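# Wind the cable around a held reel's hub

## Task

With one gripper holding the reel, pin the cable close to one of its ends beneath a finger of that same gripper. Then wrap the cable around the reel's hub for more than one full turn, keeping it within roughly one cable thickness of the hub along almost the entire turn. Any cable doubling back in the opposite direction between the flanges is subtracted from the turn count. Declare completion only when: the holding grip keeps the reel steady and lifted above the table; the second arm's moving parts are not touching the reel or the cable; and the second arm is not pressing hard against the holding arm.

## Robot and tools

Robot: two arms, left_arm and right_arm, each ending in a two-finger parallel gripper. Bases in the scene frame: left_arm at (-0.019, +0.332, 0) m and right_arm at (+0.025, -0.277, 0) m, both turned very slightly about z (quat_wxyz 1, 0, 0, 0.011). A camera stand sits behind the arms.

Frames: the scene frame has its origin at table-top height, halfway between the nominal bases. +x points out over the table, +z is up, and left_arm is on the +y side. Arm names do not match image sides. Reported hand positions, orientations, velocities, Hand targets and wrist-camera poses are in each arm's own base frame. The table and fixed cameras use the scene frame. On a gripper, the fingers point along its +z and close along its y. end_effector_position is the spot between the pads, about 1 cm back from the tips. Reported poses may be off by a few cm, more at long reach.

execute_actions(actions, cameras): actions is a list of actions. Each action is a table of up to 15 rows, one row per 1/30 s step; if shorter, its final row repeats for the remaining steps. A row is 14 numbers, each in [-1, 1]: left_arm dx, dy, dz, rx, ry, rz, opening, then right_arm in the same order. Send both arms every time. dx..rz are offsets, not poses, measured along that arm's base axes from its Hand target at the moment the action begins. All rows in one action use that same start, so rows do not add up, but consecutive actions do. Scale: 1.0 = 0.6 m for dx, dy, dz and 180 degrees for rotation. rx, ry, rz together are one rotation vector about the Hand target's position. A translation longer than 1.0 may be cut down along its direction. opening is absolute: +1 fully open (0.094 m), -1 shut. Six zeros re-requests the current Hand target; zero for opening means half open, so repeat the present opening to leave a gripper alone. cameras: list of names, ["all"] or []; an empty actions list returns all images by default. Unknown names make the call invalid.

move(target, speed, blend, opening_speed, grip_force, blocking, cameras): target is one 14-number row laid out as above, or a list of up to 15 such rows. Every row is an offset from the Hand targets at the start of the move, not from the previous row. Paths are straight lines, ignore obstacles and the other arm, and finish together; a move lasts 0.5 s minimum and 10 s maximum. speed: m/s, 0.002 to 2.9, default 0.25 (rotation up to twice that in rad/s); one value or one per target. blend: corner rounding radius in m for lists; 0 stops at each target. opening_speed: rate on the -1..+1 scale per second, at least 0.2; use it to close gently. grip_force: newtons per finger pad, 10 to 50, one value or one per arm; it persists, and low values close slowly. blocking=false returns after about 0.5 s while the move continues. Result adds a move: line with the ending (done, off_target, moving, held, fault) and limits (paced = pose clipped, held = checks withheld steps). Faster moves lag and stray more and hit harder. Avoid paths passing near an arm's own base.

wait(seconds 0-10), stop() brakes a running move, zoom_image(camera, region=[x0,y0,x1,y1] pixels, at most 504 each way) enlarges the newest image of cam_high, cam_low, cam_left_wrist or cam_right_wrist (each 672x504). finished_scene(scene) ends the scene with its integer number and cannot be reversed.

Results: per arm end_effector_position (m), end_effector_quat_wxyz, Hand target (last commanded pose after clipping; next offsets count from it), Tool commands, grip_measured (same scale as opening; reads a bit wide when empty, narrower than a squeezed part), grip_effort_nm (motor effort, negative closing, not pad force), Joint positions (last value = opening in m), joint torques (include arm weight; 1-3 wrap at ±28 N m), Joint velocities (may say within noise), motor temperatures. execute_actions also lists intermediate end_effector_position readings. Camera calibration lines appear when they change.

Control notes: each step, commanded orientation is clipped to 40 degrees from the measured one. Grippers can rest a few cm off the target because of friction and load; resend the gap as an offset. Squeeze rises about 1 N per 0.001 below first contact, then jumps to the force limit. Release by commanding an opening well above grip_measured. Joint ranges (rad): waist -2.618 to 3.054, shoulder 0 to 3.142, elbow 0 to 3.142 (straight 2.901), wrist pitch and yaw ±1.571, wrist roll ±2.094.

Avoid: arms touching or pressing each other, one gripper closing on the other's fingers, fast hits on the table or fixtures, dropping the reel or letting anything leave the table, force on wrist-camera cables, and pushing steadily toward unreachable poses, which heats motors (MOTOR HOT at 75 °C, arm folds and idles at 90 °C, collapses at 100 °C). Loose objects may get brief random shoves.

Each tool is called after "Call:" by a JSON object that holds its "method" and its "body".

## Session

Call:
{"method": "execute_actions", "body": {"actions": []}}

Scene clock: 0.00 s.
left_arm: end_effector_position=(+0.2075, +0.0326, +0.2730) grip_measured=+1.000 grip_effort_nm=n/a end_effector_quat_wxyz=(+0.548, -0.047, +0.833, -0.063) | right_arm: end_effector_position=(+0.1808, +0.1173, +0.2480) grip_measured=+1.000 grip_effort_nm=n/a end_effector_quat_wxyz=(+0.619, -0.134, +0.756, +0.164)
Joint positions: left_arm=[0.774 0.498 0.83 -0.896 0.748 0.235 0.094] | right_arm=[1.112 0.191 0.481 -0.519 0.664 0.226 0.094]
Joint velocities: within noise
Joint torques (N m): no reading
Motor temperatures (°C): left_arm=[23 24 40 32 22 23 26] | right_arm=[26 24 36 29 22 24 23]
Heat: left arm: 40 °C; right arm: 36 °C.
Hand target: left_arm +0.2058, +0.0298, +0.2737; +0.548, -0.046, +0.833, -0.066 | right_arm +0.1803, +0.1155, +0.2493; +0.620, -0.133, +0.756, +0.164
Tool commands: left_gripper/opening=+1.0 right_gripper/opening=+1.0

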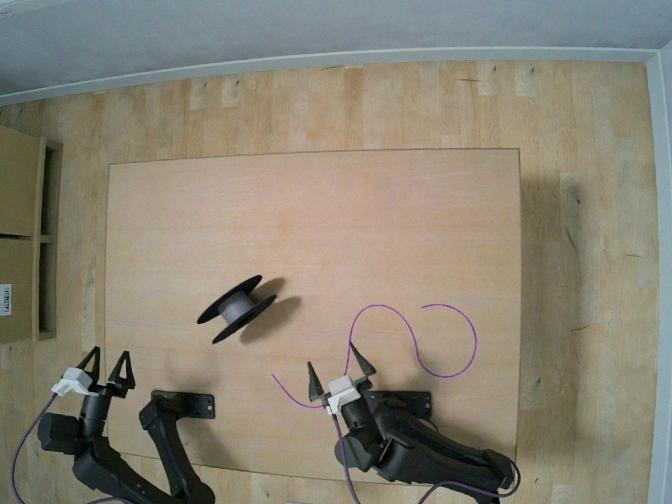

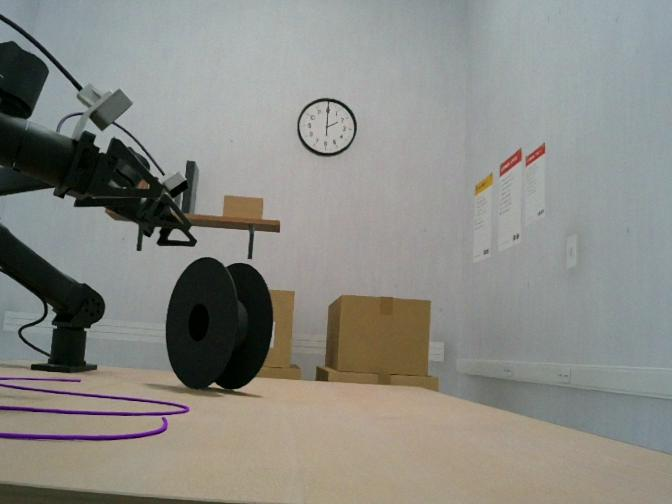

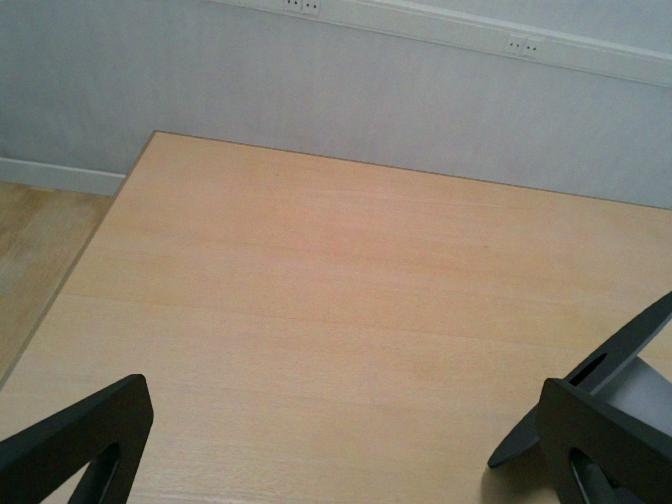

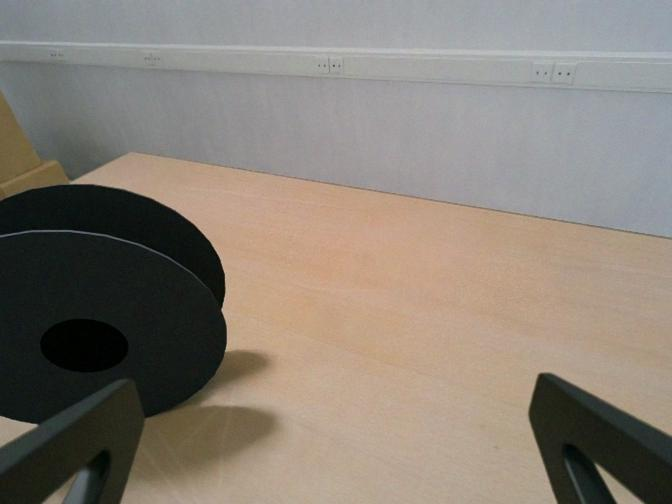

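Call:
{"method": "zoom_image", "body": {"camera": "cam_right_wrist", "region": [0, 160, 260, 440]}}

Call:
{"method": "zoom_image", "body": {"camera": "cam_low", "region": [130, 240, 310, 410]}}

Call:
{"method": "zoom_image", "body": {"camera": "cam_high", "region": [180, 260, 380, 420]}}

Call:
{"method": "zoom_image", "body": {"camera": "cam_left_wrist", "region": [452, 264, 672, 504]}}

Scaled by 1.800 from the camera's 672x504 image, which has a finer 960x720 frame.

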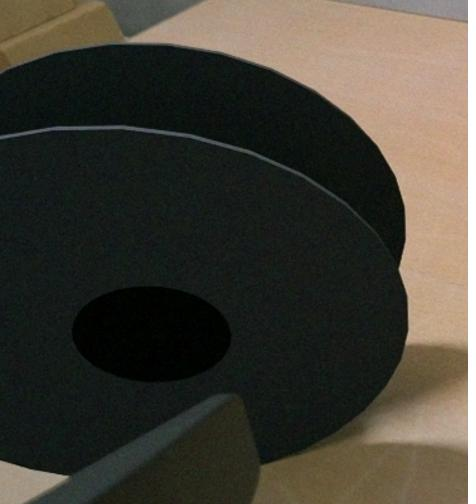

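Scaled by 2.800 from the camera's 672x504 image, which has a finer 960x720 frame.

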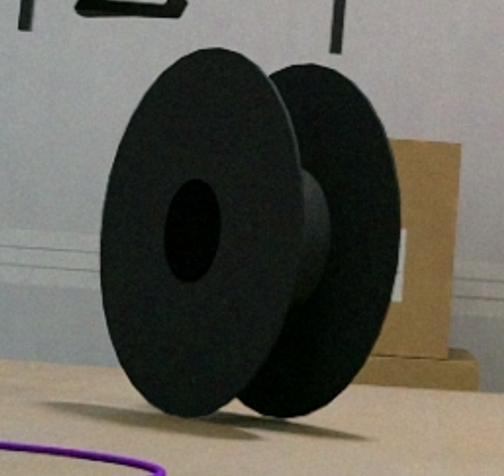

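Scaled by 2.520 from the camera's 672x504 image, which has a finer 960x720 frame.

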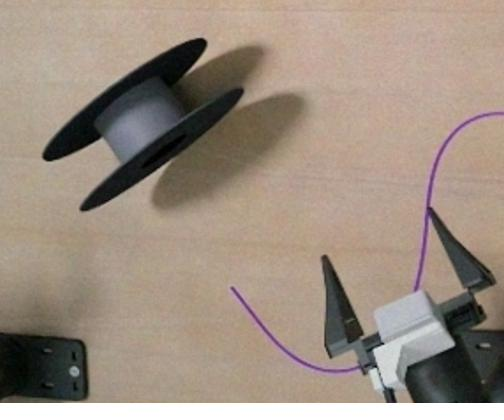

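Scaled by 2.100 from the camera's 672x504 image, which has a finer 960x720 frame.

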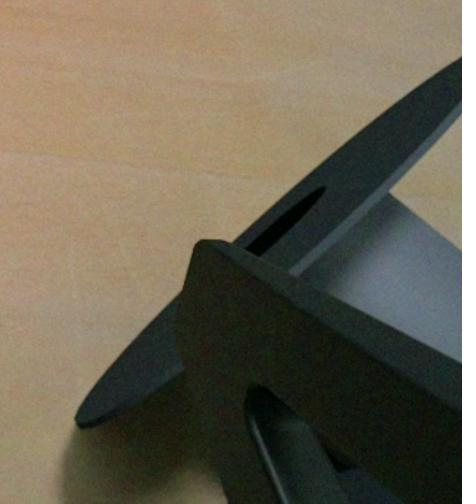

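Call:
{"method": "move", "body": {"target": [0.0852,-0.4955,0.0667,0.2147,0.3230,-0.2923,0.06,0,-0.2,0.05,0,0,0,1], "cameras": ["all"]}}

Scene clock: 19.27 s.
left_arm: end_effector_position=(+0.2583, -0.2618, +0.3130) grip_measured=+0.062 grip_effort_nm=-0.14 end_effector_quat_wxyz=(+0.218, +0.431, +0.873, -0.069) | right_arm: end_effector_position=(+0.1837, -0.0076, +0.2719) grip_measured=+1.000 grip_effort_nm=-0.01 end_effector_quat_wxyz=(+0.588, -0.070, +0.802, +0.084)
Joint positions: left_arm=[-0.803 1.721 2.157 -1.545 -0.016 0.118 0.05] | right_arm=[-1.263 0.643 0.883 -1.565 -1.261 -1.258 0.094]
Joint torques (N m): left_arm=[-0.58 -7.54 9.42 1.07 0.16 0.07] | right_arm=[0.73 2.13 7.42 0.47 -0.66 -0.17]
Heat: left arm: 41 °C; right arm: 36 °C.
Hand target: left_arm +0.2569, -0.2675, +0.3137; +0.000, +0.450, +0.893, +0.000 | right_arm +0.1803, -0.0045, +0.2794; +0.620, -0.133, +0.755, +0.164
Off the commanded pose: left_arm 0.006 m, 26 deg | right_arm 0.009 m, 13 deg.
joint sent to its limit (left arm) — joint 4 (wrist pitch), lower limit. The joint targets are off in orientation, not in position.
joint sent to its limit (right arm) — joint 4 (wrist pitch), lower limit. The joint targets are off in position and orientation.
move: off_target (left_arm, right_arm)
camera_calibration:
cam_left_wrist: T_world_to_cam=[[-0.774426, -0.627778, -0.0784827, 0.0614216], [-0.628099, 0.777775, -0.0236243, 0.410198], [0.0758726, 0.0309996, -0.996636, 0.391548], [0, 0, 0, 1]] pos_world=[0.275504, -0.29262, 0.404742]
cam_right_wrist: T_world_to_cam=[[0.217391, -0.974753, -0.0509727, -0.0333361], [-0.683526, -0.114746, -0.720851, 0.357784], [0.696803, 0.191548, -0.691213, 0.150088], [0, 0, 0, 1]] pos_world=[0.147219, -0.0201894, 0.359952]

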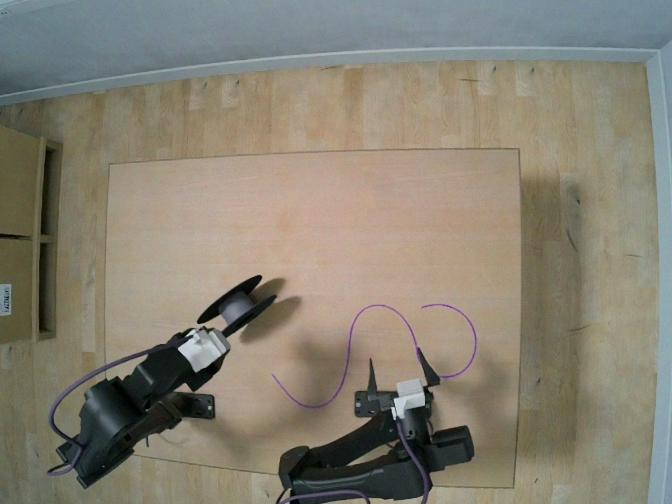

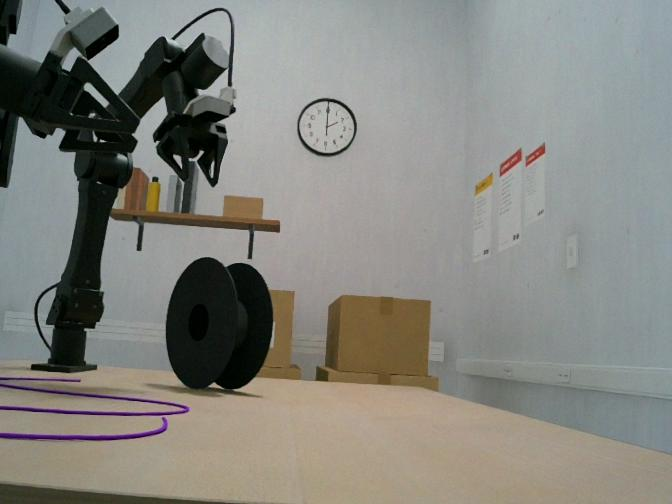

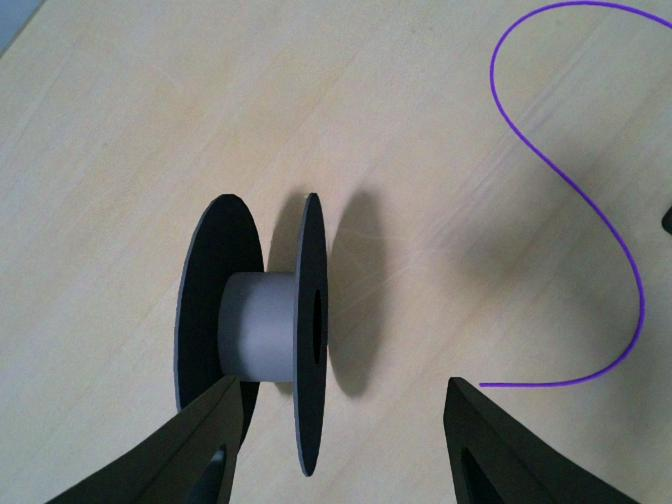

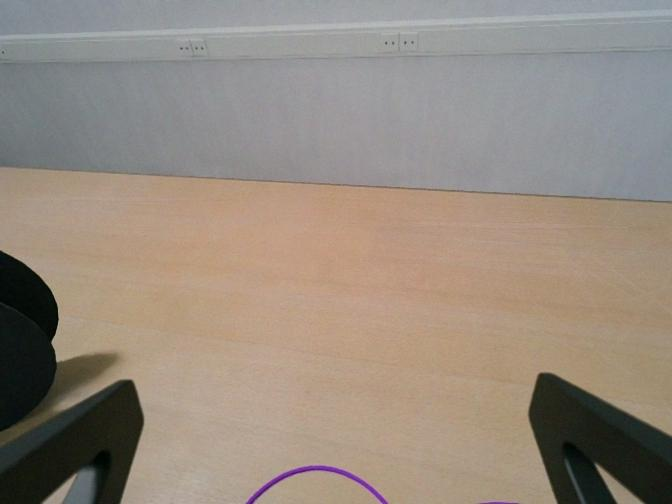

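Call:
{"method": "move", "body": {"target": [0.0277,0.069,-0.1145,0,0,0,0.06,0,0,0,0,0,0,1], "cameras": ["cam_left_wrist","cam_high"]}}

Scene clock: 22.63 s.
left_arm: end_effector_position=(+0.2740, -0.2295, +0.2582) grip_measured=+0.062 grip_effort_nm=-0.14 end_effector_quat_wxyz=(+0.137, +0.444, +0.885, -0.033) | right_arm: end_effector_position=(+0.1835, -0.0079, +0.2710) grip_measured=+1.000 grip_effort_nm=-0.02 end_effector_quat_wxyz=(+0.585, -0.070, +0.803, +0.083)
Joint positions: left_arm=[-0.699 1.747 2.004 -1.546 0.001 0.231 0.05] | right_arm=[-1.263 0.643 0.883 -1.565 -1.256 -1.258 0.094]
Joint torques (N m): left_arm=[0.66 -8.43 5.33 0.74 0.05 0.05] | right_arm=[1.03 2.24 7.76 0.46 -0.7 -0.16]
Heat: left arm: 41 °C; right arm: 36 °C.
Hand target: left_arm +0.2736, -0.2261, +0.2450; +0.000, +0.451, +0.893, +0.000 | right_arm +0.1803, -0.0045, +0.2794; +0.620, -0.133, +0.756, +0.164
Off the commanded pose: left_arm 0.014 m, 16 deg | right_arm 0.010 m, 14 deg.
joint sent to its limit (left arm) — joint 4 (wrist pitch), lower limit. The joint targets are off in orientation, not in position.
joint sent to its limit (right arm) — joint 4 (wrist pitch), lower limit. The joint targets are off in position and orientation.
move: off_target (left_arm, right_arm)
camera_calibration:
cam_left_wrist: T_world_to_cam=[[-0.788324, -0.610525, -0.076185, 0.096764], [-0.61414, 0.773368, 0.157271, 0.342053], [-0.0370991, 0.170769, -0.984612, 0.394651], [0, 0, 0, 1]] pos_world=[0.300991, -0.27285, 0.342155]
Images, in order (width x height): cam_high 672x504, cam_left_wrist 672x504.

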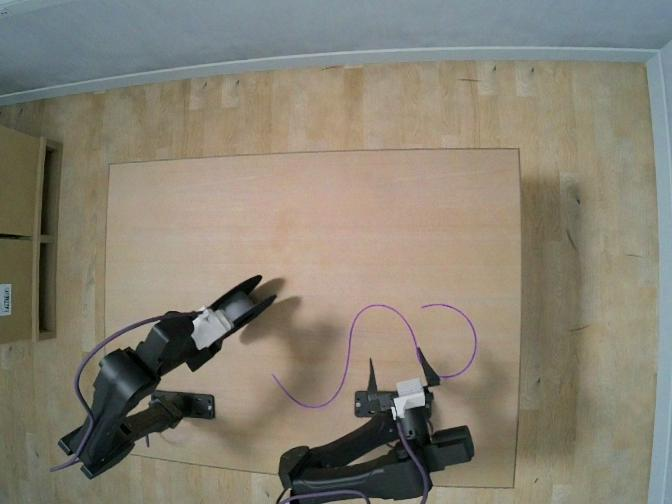

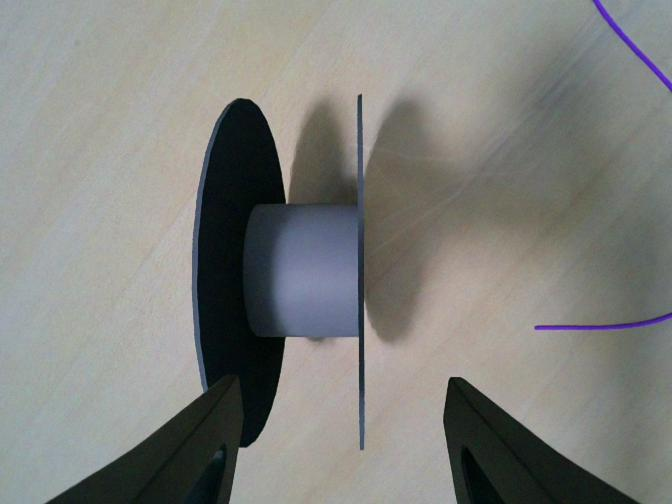

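Call:
{"method": "move", "body": {"target": [-0.004,-0.003,-0.125,0,0,0,0.06,0,0,0,0,0,0,1], "speed": 0.1, "cameras": ["cam_left_wrist","cam_low"]}}

Scene clock: 24.80 s.
left_arm: end_effector_position=(+0.2726, -0.2282, +0.1836) grip_measured=+0.062 grip_effort_nm=-0.14 end_effector_quat_wxyz=(+0.020, +0.449, +0.893, -0.005) | right_arm: end_effector_position=(+0.1835, -0.0079, +0.2710) grip_measured=+1.000 grip_effort_nm=-0.02 end_effector_quat_wxyz=(+0.585, -0.070, +0.803, +0.083)
Joint positions: left_arm=[-0.699 1.884 1.901 -1.546 0.001 0.232 0.05] | right_arm=[-1.263 0.643 0.883 -1.565 -1.256 -1.258 0.094]
Joint torques (N m): left_arm=[-0.17 -9.74 5.41 0.41 0.02 0] | right_arm=[1.01 2.28 7.75 0.44 -0.69 -0.15]
Heat: left arm: 41 °C; right arm: 37 °C.
Hand target: left_arm +0.2711, -0.2279, +0.1699; +0.000, +0.450, +0.893, +0.000 | right_arm +0.1803, -0.0045, +0.2794; +0.620, -0.133, +0.756, +0.164
Off the commanded pose: left_arm 0.014 m, 2 deg | right_arm 0.010 m, 14 deg.
joint sent to its limit (right arm) — joint 4 (wrist pitch), lower limit. The joint targets are off in position and orientation.
move: off_target (left_arm, right_arm)
camera_calibration:
cam_left_wrist: T_world_to_cam=[[-0.798076, -0.602081, -0.0239257, 0.0856634], [-0.5635, 0.731696, 0.383522, 0.287051], [-0.213405, 0.319562, -0.923222, 0.391618], [0, 0, 0, 1]] pos_world=[0.313693, -0.283604, 0.25351]
Images, in order (width x height): cam_low 672x504, cam_left_wrist 672x504.

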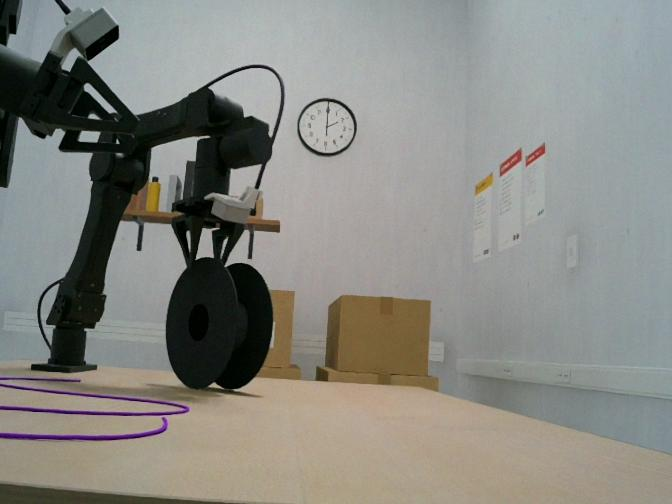

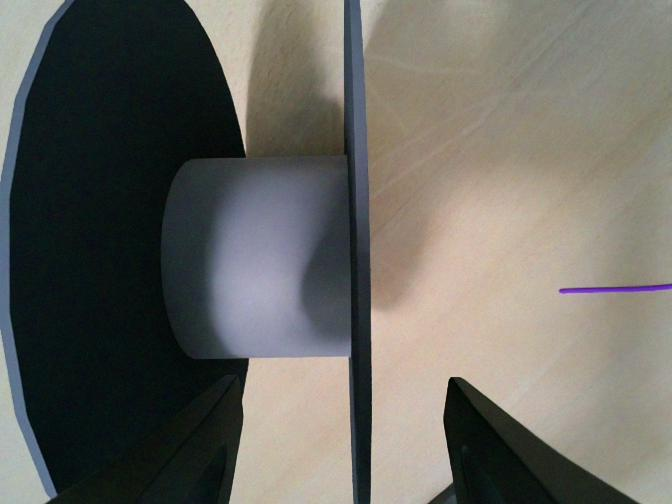

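Call:
{"method": "move", "body": {"target": [[0,0,-0.032,0,0,0,0.06,0,0,0,0,0,0,1],[0,0,-0.032,0,0,0,-1,0,0,0,0,0,0,1]], "speed": 0.08, "opening_speed": 0.5, "cameras": ["cam_left_wrist","cam_low"]}}

Scene clock: 28.47 s.
left_arm: end_effector_position=(+0.2726, -0.2285, +0.1601) grip_measured=-0.948 grip_effort_nm=-1.03 end_effector_quat_wxyz=(+0.011, +0.449, +0.893, -0.003) | right_arm: end_effector_position=(+0.1835, -0.0079, +0.2710) grip_measured=+1.000 grip_effort_nm=-0.01 end_effector_quat_wxyz=(+0.585, -0.070, +0.803, +0.083)
Joint positions: left_arm=[-0.7 1.884 1.807 -1.471 0.001 0.232 0.002] | right_arm=[-1.263 0.643 0.883 -1.565 -1.256 -1.258 0.094]
Joint torques (N m): left_arm=[-0.13 -11.22 5.48 0.44 0.02 0.01] | right_arm=[0.98 2.3 7.77 0.45 -0.71 -0.16]
Heat: left arm: 41 °C; right arm: 37 °C.
Hand target: left_arm +0.2711, -0.2279, +0.1508; +0.000, +0.450, +0.893, +0.000 | right_arm +0.1803, -0.0045, +0.2794; +0.620, -0.133, +0.756, +0.164
Off the commanded pose: left_arm 0.009 m, 1 deg | right_arm 0.010 m, 14 deg.
joint sent to its limit (right arm) — joint 4 (wrist pitch), lower limit. The joint targets are off in position and orientation.
move: off_target (right_arm)
camera_calibration:
cam_left_wrist: T_world_to_cam=[[-0.798598, -0.601554, -0.0193481, 0.0844202], [-0.557483, 0.727211, 0.400471, 0.290987], [-0.226835, 0.330602, -0.916105, 0.375067], [0, 0, 0, 1]] pos_world=[0.314716, -0.284823, 0.228702]
Images, in order (width x height): cam_low 672x504, cam_left_wrist 672x504.

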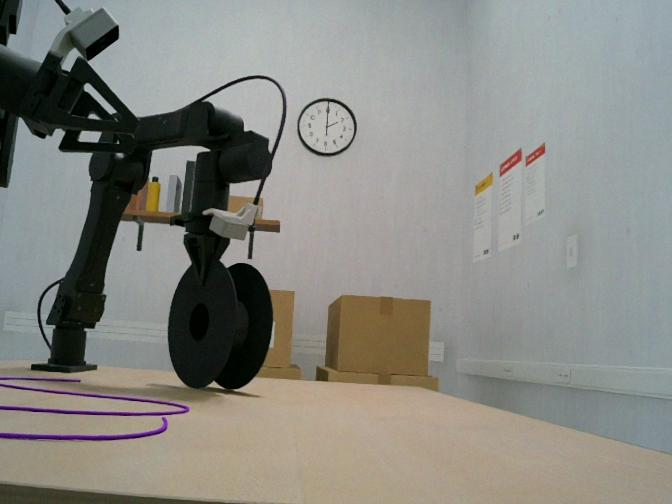

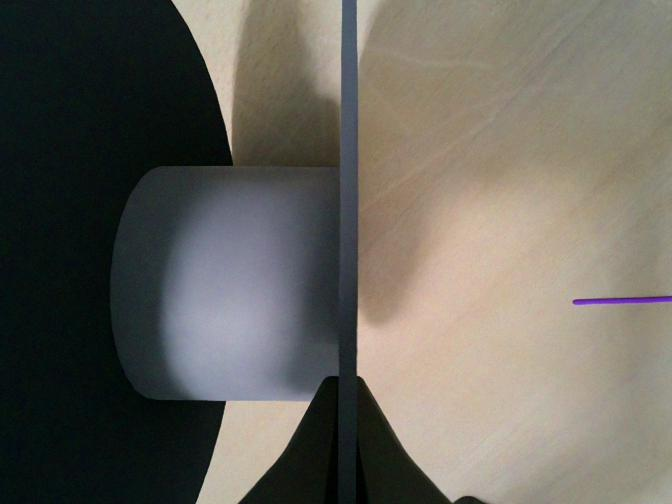

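Call:
{"method": "move", "body": {"target": [[0,0,0.06,0,0,0,-1,0,0,0,0,0,0,1],[0.251,-0.114,0.06,0,0,0.1194,-1,0,0,0,0,0,0,1],[0.251,-0.114,0.025,0,0,0.1194,-1,0,0,0,0,0,0,1]], "speed": 0.12, "cameras": ["cam_left_wrist","cam_low","cam_high"]}}

Scene clock: 34.23 s.
left_arm: end_effector_position=(+0.4130, -0.2947, +0.1705) grip_measured=-0.949 grip_effort_nm=-1.05 end_effector_quat_wxyz=(+0.125, +0.279, +0.951, -0.045) | right_arm: end_effector_position=(+0.1835, -0.0079, +0.2710) grip_measured=+1.000 grip_effort_nm=-0.02 end_effector_quat_wxyz=(+0.585, -0.070, +0.803, +0.083)
Joint positions: left_arm=[-0.621 2.436 2.702 -1.57 0.001 -0.05 0.002] | right_arm=[-1.263 0.643 0.883 -1.565 -1.256 -1.258 0.094]
Joint torques (N m): left_arm=[0.66 -14.93 9.55 0.95 0.03 -0.07] | right_arm=[1.02 2.29 7.76 0.46 -0.72 -0.16]
Heat: left arm: 42 °C; right arm: 37 °C.
Hand target: left_arm +0.4217, -0.2963, +0.1659; +0.000, +0.276, +0.961, +0.000 | right_arm +0.1803, -0.0045, +0.2794; +0.620, -0.133, +0.756, +0.164
Off the commanded pose: left_arm 0.010 m, 15 deg | right_arm 0.010 m, 14 deg.
joint read past its limit (left arm) — joint 4 (wrist pitch), lower limit.
joint sent to its limit (left arm) — joint 4 (wrist pitch), lower limit. The joint targets are off in orientation, not in position.
joint sent to its limit (right arm) — joint 4 (wrist pitch), lower limit. The joint targets are off in position and orientation.
move: off_target (left_arm, right_arm)
camera_calibration:
cam_left_wrist: T_world_to_cam=[[-0.534016, -0.845474, 0.000992264, -0.0276352], [-0.833489, 0.526642, 0.167164, 0.507866], [-0.141855, 0.0884412, -0.985929, 0.343791], [0, 0, 0, 1]] pos_world=[0.457312, -0.321234, 0.254084]
Images, in order (width x height): cam_high 672x504, cam_low 672x504, cam_left_wrist 672x504.

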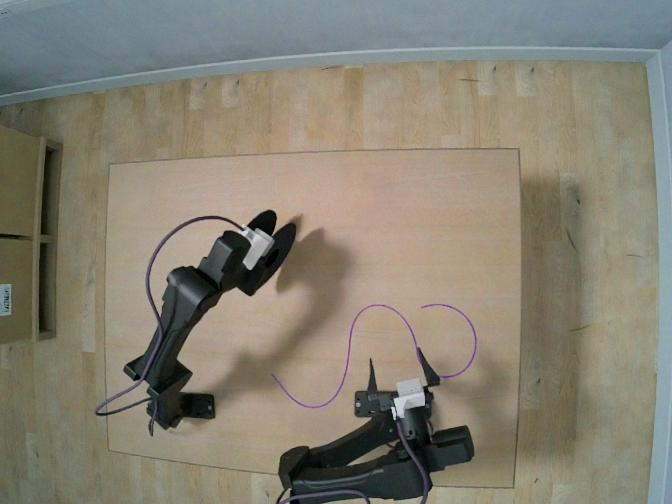

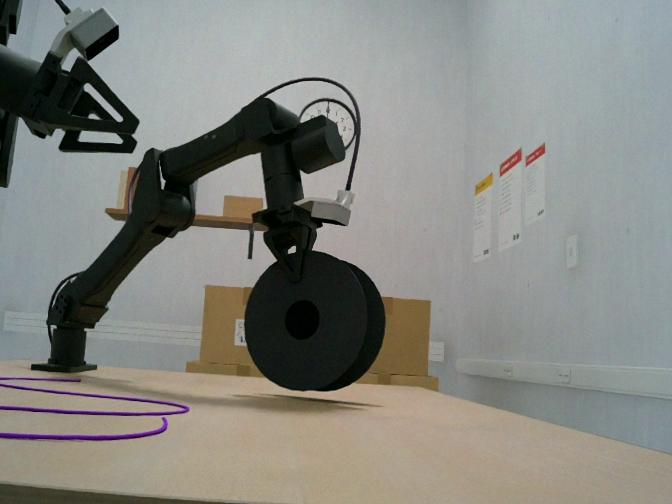

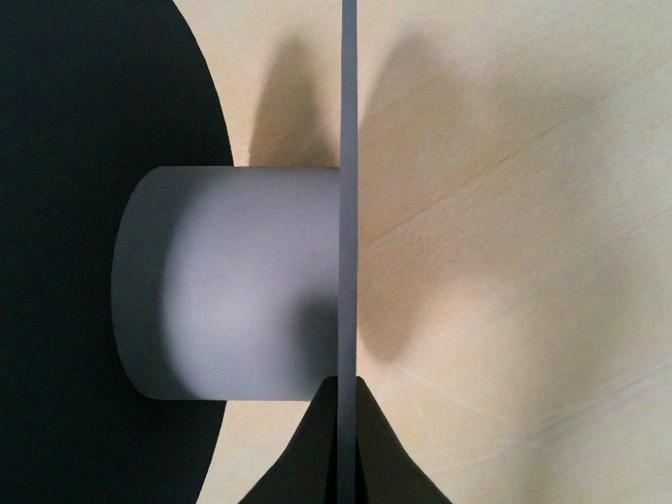

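Call:
{"method": "move", "body": {"target": [0,0,-0.0195,0,0,0,-1,0,0,0,0,0,0,1], "speed": 0.04, "cameras": ["cam_low"]}}

Call:
{"method": "zoom_image", "body": {"camera": "cam_low", "region": [220, 240, 420, 410]}}

Scene clock: 38.27 s.
left_arm: end_effector_position=(+0.4137, -0.2952, +0.1617) grip_measured=-0.949 grip_effort_nm=-1.05 end_effector_quat_wxyz=(+0.117, +0.279, +0.952, -0.042) | right_arm: end_effector_position=(+0.1835, -0.0079, +0.2710) grip_measured=+1.000 grip_effort_nm=-0.02 end_effector_quat_wxyz=(+0.585, -0.070, +0.803, +0.083)
Joint positions: left_arm=[-0.621 2.453 2.702 -1.57 0.001 -0.05 0.002] | right_arm=[-1.263 0.643 0.883 -1.565 -1.256 -1.258 0.094]
Joint torques (N m): left_arm=[0.64 -14.94 8.94 0.9 0.02 -0.07] | right_arm=[0.98 2.29 7.73 0.45 -0.7 -0.16]
Heat: left arm: 42 °C; right arm: 37 °C.
Hand target: left_arm +0.4217, -0.2963, +0.1541; +0.000, +0.276, +0.961, +0.000 | right_arm +0.1803, -0.0045, +0.2794; +0.620, -0.133, +0.756, +0.164
Off the commanded pose: left_arm 0.011 m, 14 deg | right_arm 0.010 m, 14 deg.
joint read past its limit (left arm) — joint 4 (wrist pitch), lower limit.
joint sent to its limit (left arm) — joint 4 (wrist pitch), lower limit. The joint targets are off in orientation, not in position.
joint sent to its limit (right arm) — joint 4 (wrist pitch), lower limit. The joint targets are off in position and orientation.
move: off_target (left_arm, right_arm)
Images, in order (width x height): cam_low 672x504.

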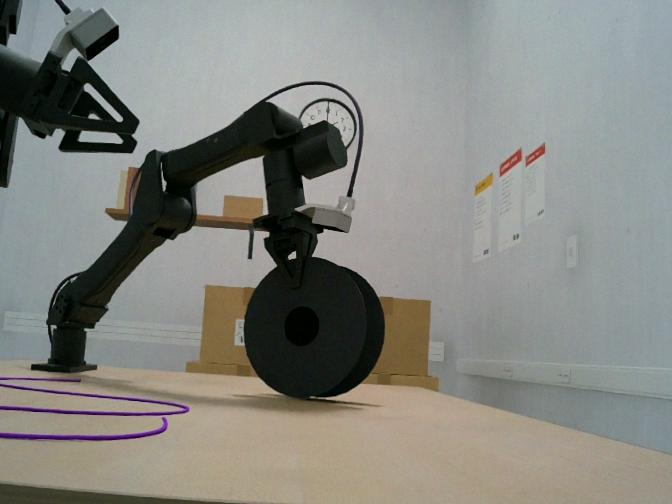

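Scaled by 2.520 from the camera's 672x504 image, which has a finer 960x720 frame.

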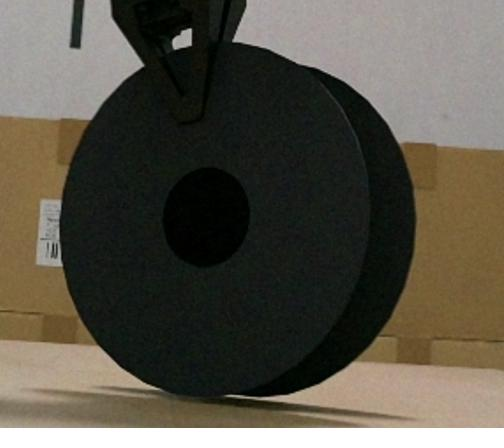

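Call:
{"method": "move", "body": {"target": [0,0,0,0,0,0,-1,-0.292,0.454,-0.2157,-0.2802,0.3484,0.1294,-0.1], "cameras": ["cam_right_wrist","cam_high"]}}

Scene clock: 48.73 s.
left_arm: end_effector_position=(+0.4137, -0.2952, +0.1617) grip_measured=-0.949 grip_effort_nm=-1.05 end_effector_quat_wxyz=(+0.117, +0.279, +0.952, -0.042) | right_arm: end_effector_position=(+0.0118, +0.1765, +0.1580) grip_measured=-0.098 grip_effort_nm=-0.13 end_effector_quat_wxyz=(+0.342, -0.369, +0.687, +0.523)
Joint positions: left_arm=[-0.621 2.453 2.702 -1.57 0.001 -0.05 0.002] | right_arm=[-0.026 0.099 0.357 -1.569 -1.343 -0.805 0.042]
Joint torques (N m): left_arm=[0.68 -14.99 8.95 0.89 0.02 -0.06] | right_arm=[-0.32 3.58 5.72 0.68 -0.66 -0.01]
Heat: left arm: 42 °C; right arm: 37 °C.
Hand target: left_arm +0.4217, -0.2963, +0.1541; +0.000, +0.276, +0.961, +0.000 | right_arm +0.0119, +0.1769, +0.1605; +0.346, -0.369, +0.683, +0.526 (not the last commanded pose)
Off the commanded pose: left_arm 0.011 m, 14 deg | right_arm 0.092 m, 78 deg.
joint read past its limit (left arm) — joint 4 (wrist pitch), lower limit.
joint sent to its limit (left arm) — joint 4 (wrist pitch), lower limit. The joint targets are off in orientation, not in position.
move: held (right_arm; a check stopped the path), off_target (left_arm); limits=paced,held
pose unreachable (right arm): on one or more control steps of this call, first in action 0 (counted from 0), this arm could not follow its commanded pose, so it was not sent that pose on those steps. It may still have moved: this result reports where it is.
cause: moving toward the commanded pose would bring two parts of the arm too close to each other (its upper arm (the part past joint 2) and its gripper housing, with joints 3 (elbow) to 6 (wrist roll) between them, 7 mm apart when it was first held).
camera_calibration:
cam_right_wrist: T_world_to_cam=[[0.868068, -0.173417, -0.465171, 0.0938422], [-0.473516, -0.570701, -0.670882, 0.249332], [-0.149132, 0.802637, -0.577523, 0.0400238], [0, 0, 0, 1]] pos_world=[0.0425699, 0.126443, 0.23404]
Images, in order (width x height): cam_high 672x504, cam_right_wrist 672x504.

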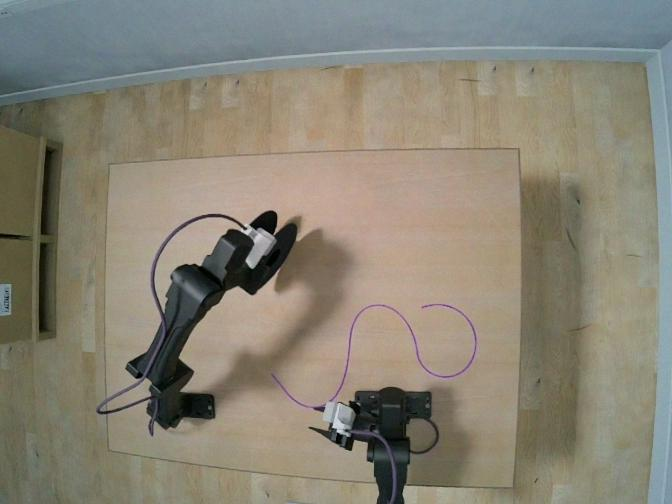

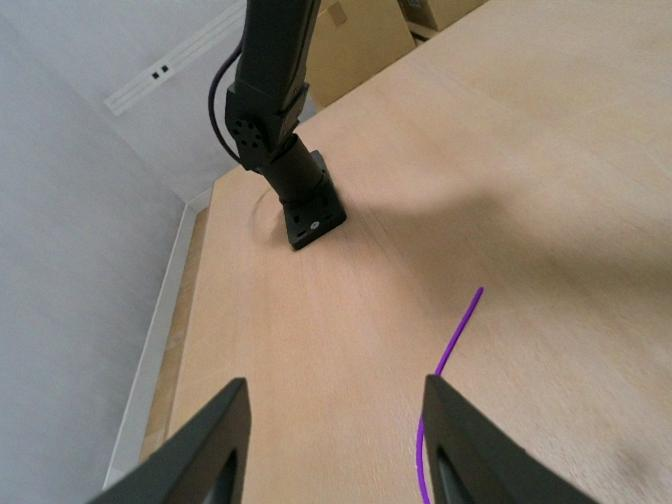

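Call:
{"method": "move", "body": {"target": [0,0,0,0,0,0,-1,0.3968,-0.0448,0.149,-0.2944,0.0278,-0.1839,-0.1], "cameras": []}}

Scene clock: 52.50 s.
left_arm: end_effector_position=(+0.4137, -0.2952, +0.1617) grip_measured=-0.949 grip_effort_nm=-1.05 end_effector_quat_wxyz=(+0.117, +0.279, +0.952, -0.042) | right_arm: end_effector_position=(+0.2508, +0.1485, +0.2450) grip_measured=-0.098 grip_effort_nm=-0.13 end_effector_quat_wxyz=(+0.249, -0.259, +0.931, +0.069)
Joint positions: left_arm=[-0.621 2.453 2.702 -1.57 0.001 -0.05 0.002] | right_arm=[0.527 1.232 1.376 -1.191 -0.007 -0.014 0.042]
Joint torques (N m): left_arm=[0.68 -14.99 8.9 0.89 0.03 -0.07] | right_arm=[0.73 -3.82 8.46 1.15 0.05 0.11]
Heat: left arm: 43 °C; right arm: 37 °C.
Hand target: left_arm +0.4217, -0.2963, +0.1541; +0.000, +0.276, +0.961, +0.000 | right_arm +0.2499, +0.1500, +0.2500; +0.250, -0.258, +0.931, +0.069
Off the commanded pose: left_arm 0.011 m, 14 deg | right_arm 0.005 m, 0 deg.
joint read past its limit (left arm) — joint 4 (wrist pitch), lower limit.
joint sent to its limit (left arm) — joint 4 (wrist pitch), lower limit. The joint targets are off in orientation, not in position.
move: off_target (left_arm)
No camera images: "cameras" was empty.

Call:
{"method": "move", "body": {"target": [[0,0,0,0,0,0,-1,-0.15,0.167,-0.083,-0.0533,0.0648,0.0463,-0.1],[0,0,0,0,0,0,-1,-0.408,0.1967,-0.267,-0.1066,0.1296,0.0925,-0.1]], "blend": 0.03, "cameras": ["cam_right_wrist","cam_high"]}}

Scene clock: 55.33 s.
left_arm: end_effector_position=(+0.4137, -0.2952, +0.1617) grip_measured=-0.949 grip_effort_nm=-1.05 end_effector_quat_wxyz=(+0.117, +0.279, +0.952, -0.042) | right_arm: end_effector_position=(+0.0066, +0.2673, +0.0938) grip_measured=-0.098 grip_effort_nm=-0.13 end_effector_quat_wxyz=(+0.001, -0.410, +0.912, +0.000)
Joint positions: left_arm=[-0.621 2.453 2.702 -1.57 0.001 -0.05 0.002] | right_arm=[1.544 1.562 1.17 -1.176 0.002 0.699 0.042]
Joint torques (N m): left_arm=[0.66 -14.99 8.94 0.89 0.03 -0.08] | right_arm=[0.29 -6.61 5.18 0.34 -0.01 0.13]
Heat: left arm: 43 °C; right arm: 37 °C.
Hand target: left_arm +0.4217, -0.2963, +0.1541; +0.000, +0.276, +0.961, +0.000 | right_arm +0.0052, +0.2680, +0.0898; +0.000, -0.407, +0.913, +0.000
Off the commanded pose: left_arm 0.011 m, 14 deg | right_arm 0.004 m, 0 deg.
joint read past its limit (left arm) — joint 4 (wrist pitch), lower limit.
joint sent to its limit (left arm) — joint 4 (wrist pitch), lower limit. The joint targets are off in orientation, not in position.
move: off_target (left_arm)
camera_calibration:
cam_right_wrist: T_world_to_cam=[[0.750446, -0.660913, -0.00492861, 0.172235], [-0.590126, -0.673391, 0.445304, 0.179189], [-0.297626, -0.331268, -0.895366, 0.263118], [0, 0, 0, 1]] pos_world=[0.0548018, 0.321659, 0.156643]
Images, in order (width x height): cam_high 672x504, cam_right_wrist 672x504.

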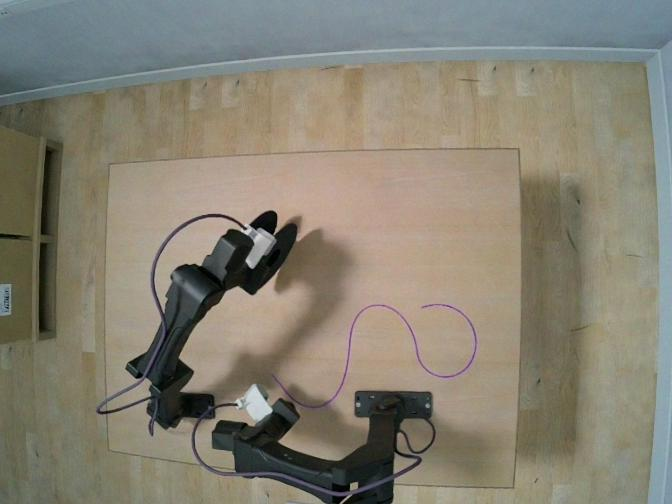

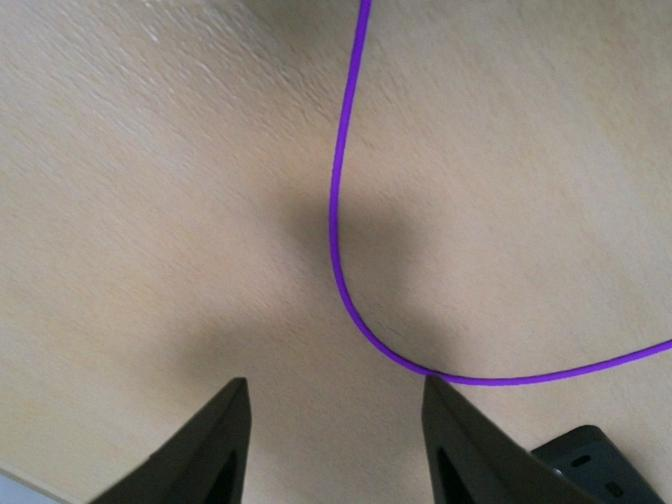

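Call:
{"method": "move", "body": {"target": [0,0,0,0,0,0,-1,0.0013,0.0067,-0.126,0,0,0,-0.4], "speed": 0.08, "cameras": ["cam_right_wrist","cam_low"]}}

Scene clock: 57.70 s.
left_arm: end_effector_position=(+0.4137, -0.2952, +0.1617) grip_measured=-0.949 grip_effort_nm=-1.05 end_effector_quat_wxyz=(+0.117, +0.279, +0.952, -0.042) | right_arm: end_effector_position=(+0.0066, +0.2728, +0.0196) grip_measured=-0.398 grip_effort_nm=-0.13 end_effector_quat_wxyz=(+0.002, -0.410, +0.912, +0.003)
Joint positions: left_arm=[-0.621 2.453 2.702 -1.57 0.001 -0.05 0.002] | right_arm=[1.544 1.666 0.969 -0.867 0.001 0.699 0.028]
Joint torques (N m): left_arm=[0.69 -14.94 8.92 0.89 0.03 -0.06] | right_arm=[0.09 -6.68 4.64 0.38 -0.02 0.1]
Heat: left arm: 43 °C; right arm: 36 °C.
Hand target: left_arm +0.4217, -0.2963, +0.1541; +0.000, +0.276, +0.961, +0.000 | right_arm +0.0059, +0.2720, +0.0143; +0.000, -0.407, +0.913, +0.000
Off the commanded pose: left_arm 0.011 m, 14 deg | right_arm 0.006 m, 1 deg.
joint read past its limit (left arm) — joint 4 (wrist pitch), lower limit.
joint sent to its limit (left arm) — joint 4 (wrist pitch), lower limit. The joint targets are off in orientation, not in position.
move: off_target (left_arm)
camera_calibration:
cam_right_wrist: T_world_to_cam=[[0.74993, -0.661462, -0.00852824, 0.175743], [-0.59033, -0.67499, 0.442605, 0.216418], [-0.298523, -0.326888, -0.896676, 0.197431], [0, 0, 0, 1]] pos_world=[0.0549009, 0.326865, 0.0827433]
Images, in order (width x height): cam_low 672x504, cam_right_wrist 672x504.

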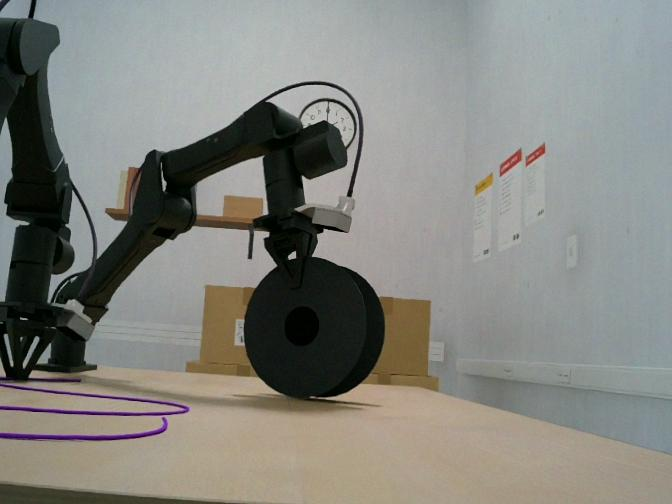

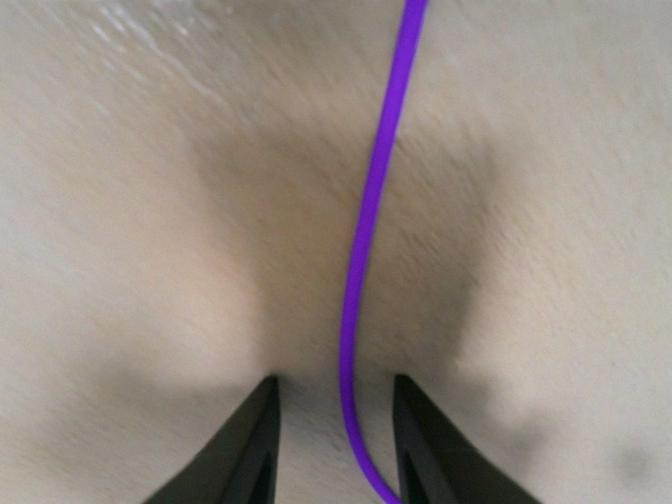

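Call:
{"method": "move", "body": {"target": [[0,0,0,0,0,0,-1,-0.001,0,-0.0145,0,0,0,-0.5],[0,0,0,0,0,0,-1,-0.001,0,-0.0145,0,0,0,-1]], "speed": 0.05, "opening_speed": 0.6, "cameras": ["cam_right_wrist"]}}

Scene clock: 60.57 s.
left_arm: end_effector_position=(+0.4137, -0.2952, +0.1617) grip_measured=-0.949 grip_effort_nm=-1.05 end_effector_quat_wxyz=(+0.117, +0.279, +0.952, -0.042) | right_arm: end_effector_position=(+0.0062, +0.2764, +0.0182) grip_measured=-0.953 grip_effort_nm=-0.97 end_effector_quat_wxyz=(+0.004, -0.410, +0.912, +0.011)
Joint positions: left_arm=[-0.621 2.453 2.702 -1.57 0.001 -0.05 0.002] | right_arm=[1.544 1.666 0.963 -0.844 -0.001 0.699 0.002]
Joint torques (N m): left_arm=[0.64 -14.94 8.91 0.9 0.03 -0.06] | right_arm=[0.24 -5.39 3.41 0.55 0.02 0.13]
Heat: left arm: 43 °C; right arm: 36 °C.
Hand target: left_arm +0.4217, -0.2963, +0.1541; +0.000, +0.276, +0.961, +0.000 | right_arm +0.0054, +0.2721, +0.0055; +0.000, -0.407, +0.913, +0.000
Off the commanded pose: left_arm 0.011 m, 14 deg | right_arm 0.013 m, 1 deg.
joint read past its limit (left arm) — joint 4 (wrist pitch), lower limit.
joint sent to its limit (left arm) — joint 4 (wrist pitch), lower limit. The joint targets are off in orientation, not in position.
move: off_target (left_arm, right_arm); target 2's new opening was sent with right_arm's hand 0.013 m and 1 deg from that target
camera_calibration:
cam_right_wrist: T_world_to_cam=[[0.749918, -0.661186, -0.0213559, 0.178595], [-0.589343, -0.682402, 0.432437, 0.221473], [-0.300494, -0.311706, -0.901411, 0.193035], [0, 0, 0, 1]] pos_world=[0.0545979, 0.329388, 0.0820454]
Images, in order (width x height): cam_right_wrist 672x504.

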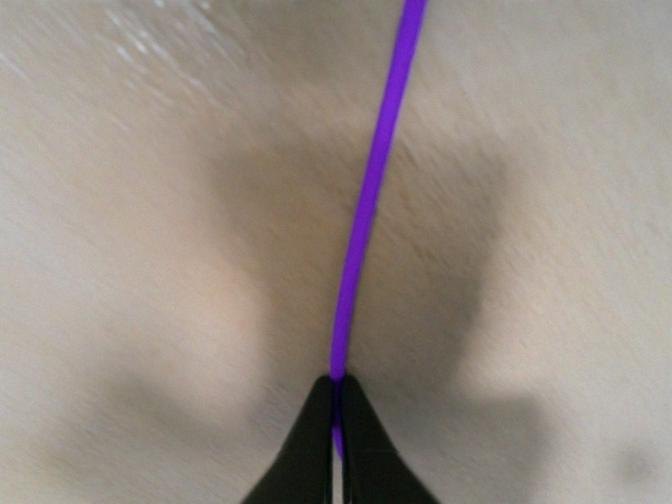

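Call:
{"method": "move", "body": {"target": [[0,0,0,0,0,0,-1,0.03,0,0.06,0,0,0,-1],[0,0,0,0,0,0,-1,0.25,-0.05,0.42,0,0,0,-1]], "blend": 0.02, "speed": 0.15, "cameras": ["all"]}}

Scene clock: 63.60 s.
left_arm: end_effector_position=(+0.4137, -0.2952, +0.1617) grip_measured=-0.949 grip_effort_nm=-1.05 end_effector_quat_wxyz=(+0.117, +0.279, +0.952, -0.042) | right_arm: end_effector_position=(+0.1557, +0.2456, +0.2504) grip_measured=-0.957 grip_effort_nm=-1.05 end_effector_quat_wxyz=(+0.093, -0.403, +0.908, +0.063)
Joint positions: left_arm=[-0.621 2.453 2.702 -1.57 0.001 -0.05 0.002] | right_arm=[1.001 1.53 1.75 -1.567 -0.003 0.167 0.002]
Joint torques (N m): left_arm=[0.62 -14.97 9.01 0.89 0.03 -0.05] | right_arm=[-0.44 -7.62 7.04 0.53 0.03 -0.09]
Heat: left arm: 43 °C; right arm: 36 °C.
Hand target: left_arm +0.4217, -0.2963, +0.1541; +0.000, +0.276, +0.961, +0.000 | right_arm +0.1554, +0.2420, +0.2575; +0.000, -0.407, +0.913, +0.000
Off the commanded pose: left_arm 0.011 m, 14 deg | right_arm 0.008 m, 13 deg.
joint read past its limit (left arm) — joint 4 (wrist pitch), lower limit.
joint sent to its limit (left arm) — joint 4 (wrist pitch), lower limit. The joint targets are off in orientation, not in position.
joint sent to its limit (right arm) — joint 4 (wrist pitch), lower limit. The joint targets are off in orientation, not in position.
move: off_target (left_arm, right_arm); blend cut to 0.0199 m at target 1
camera_calibration:
cam_left_wrist: T_world_to_cam=[[-0.53403, -0.845466, -0.0000905542, -0.0274382], [-0.830923, 0.524825, 0.18473, 0.505728], [-0.156135, 0.0987265, -0.982789, 0.343723], [0, 0, 0, 1]] pos_world=[0.459236, -0.322551, 0.244382]
cam_right_wrist: T_world_to_cam=[[0.746049, -0.664426, -0.0441369, 0.0581294], [-0.637697, -0.731973, 0.239912, 0.256011], [-0.191711, -0.15084, -0.969791, 0.39834], [0, 0, 0, 1]] pos_world=[0.196256, 0.286102, 0.327452]

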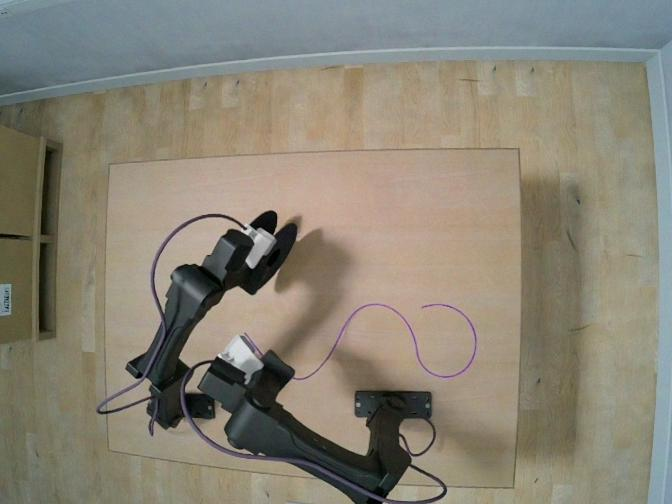

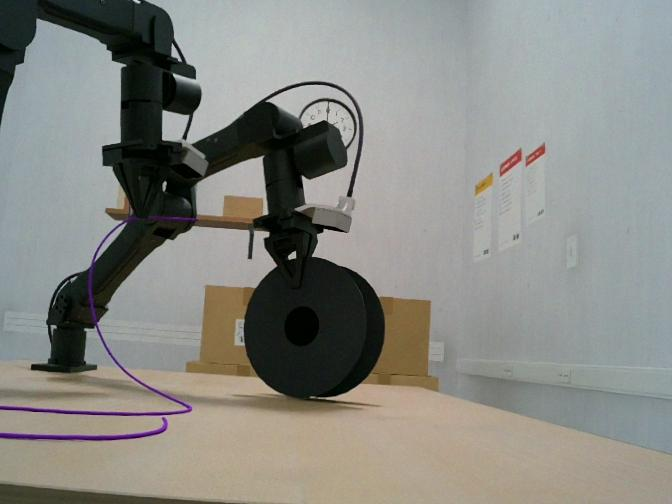

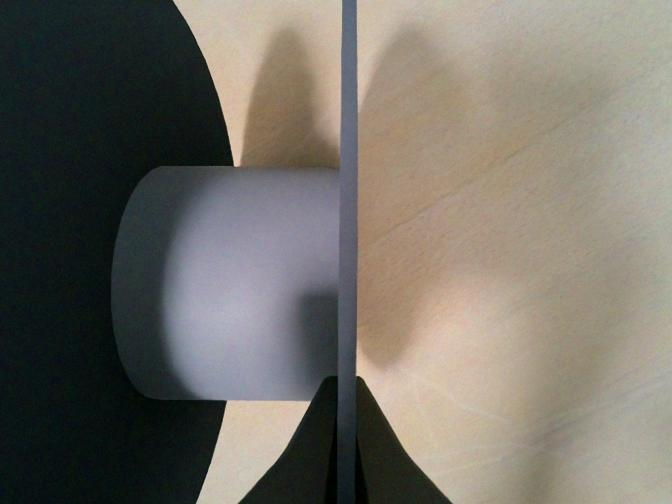

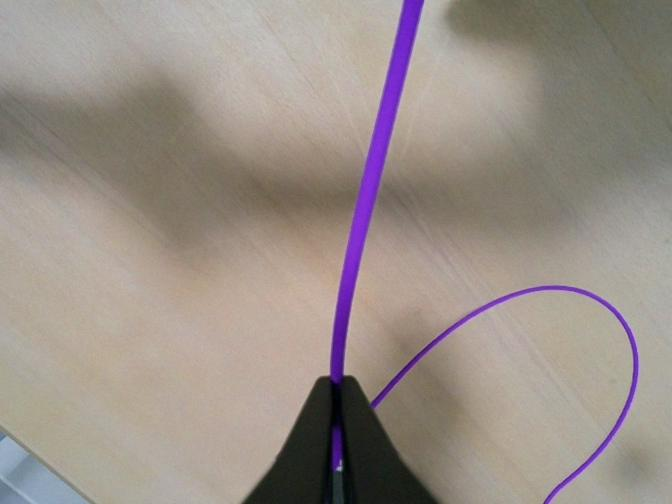

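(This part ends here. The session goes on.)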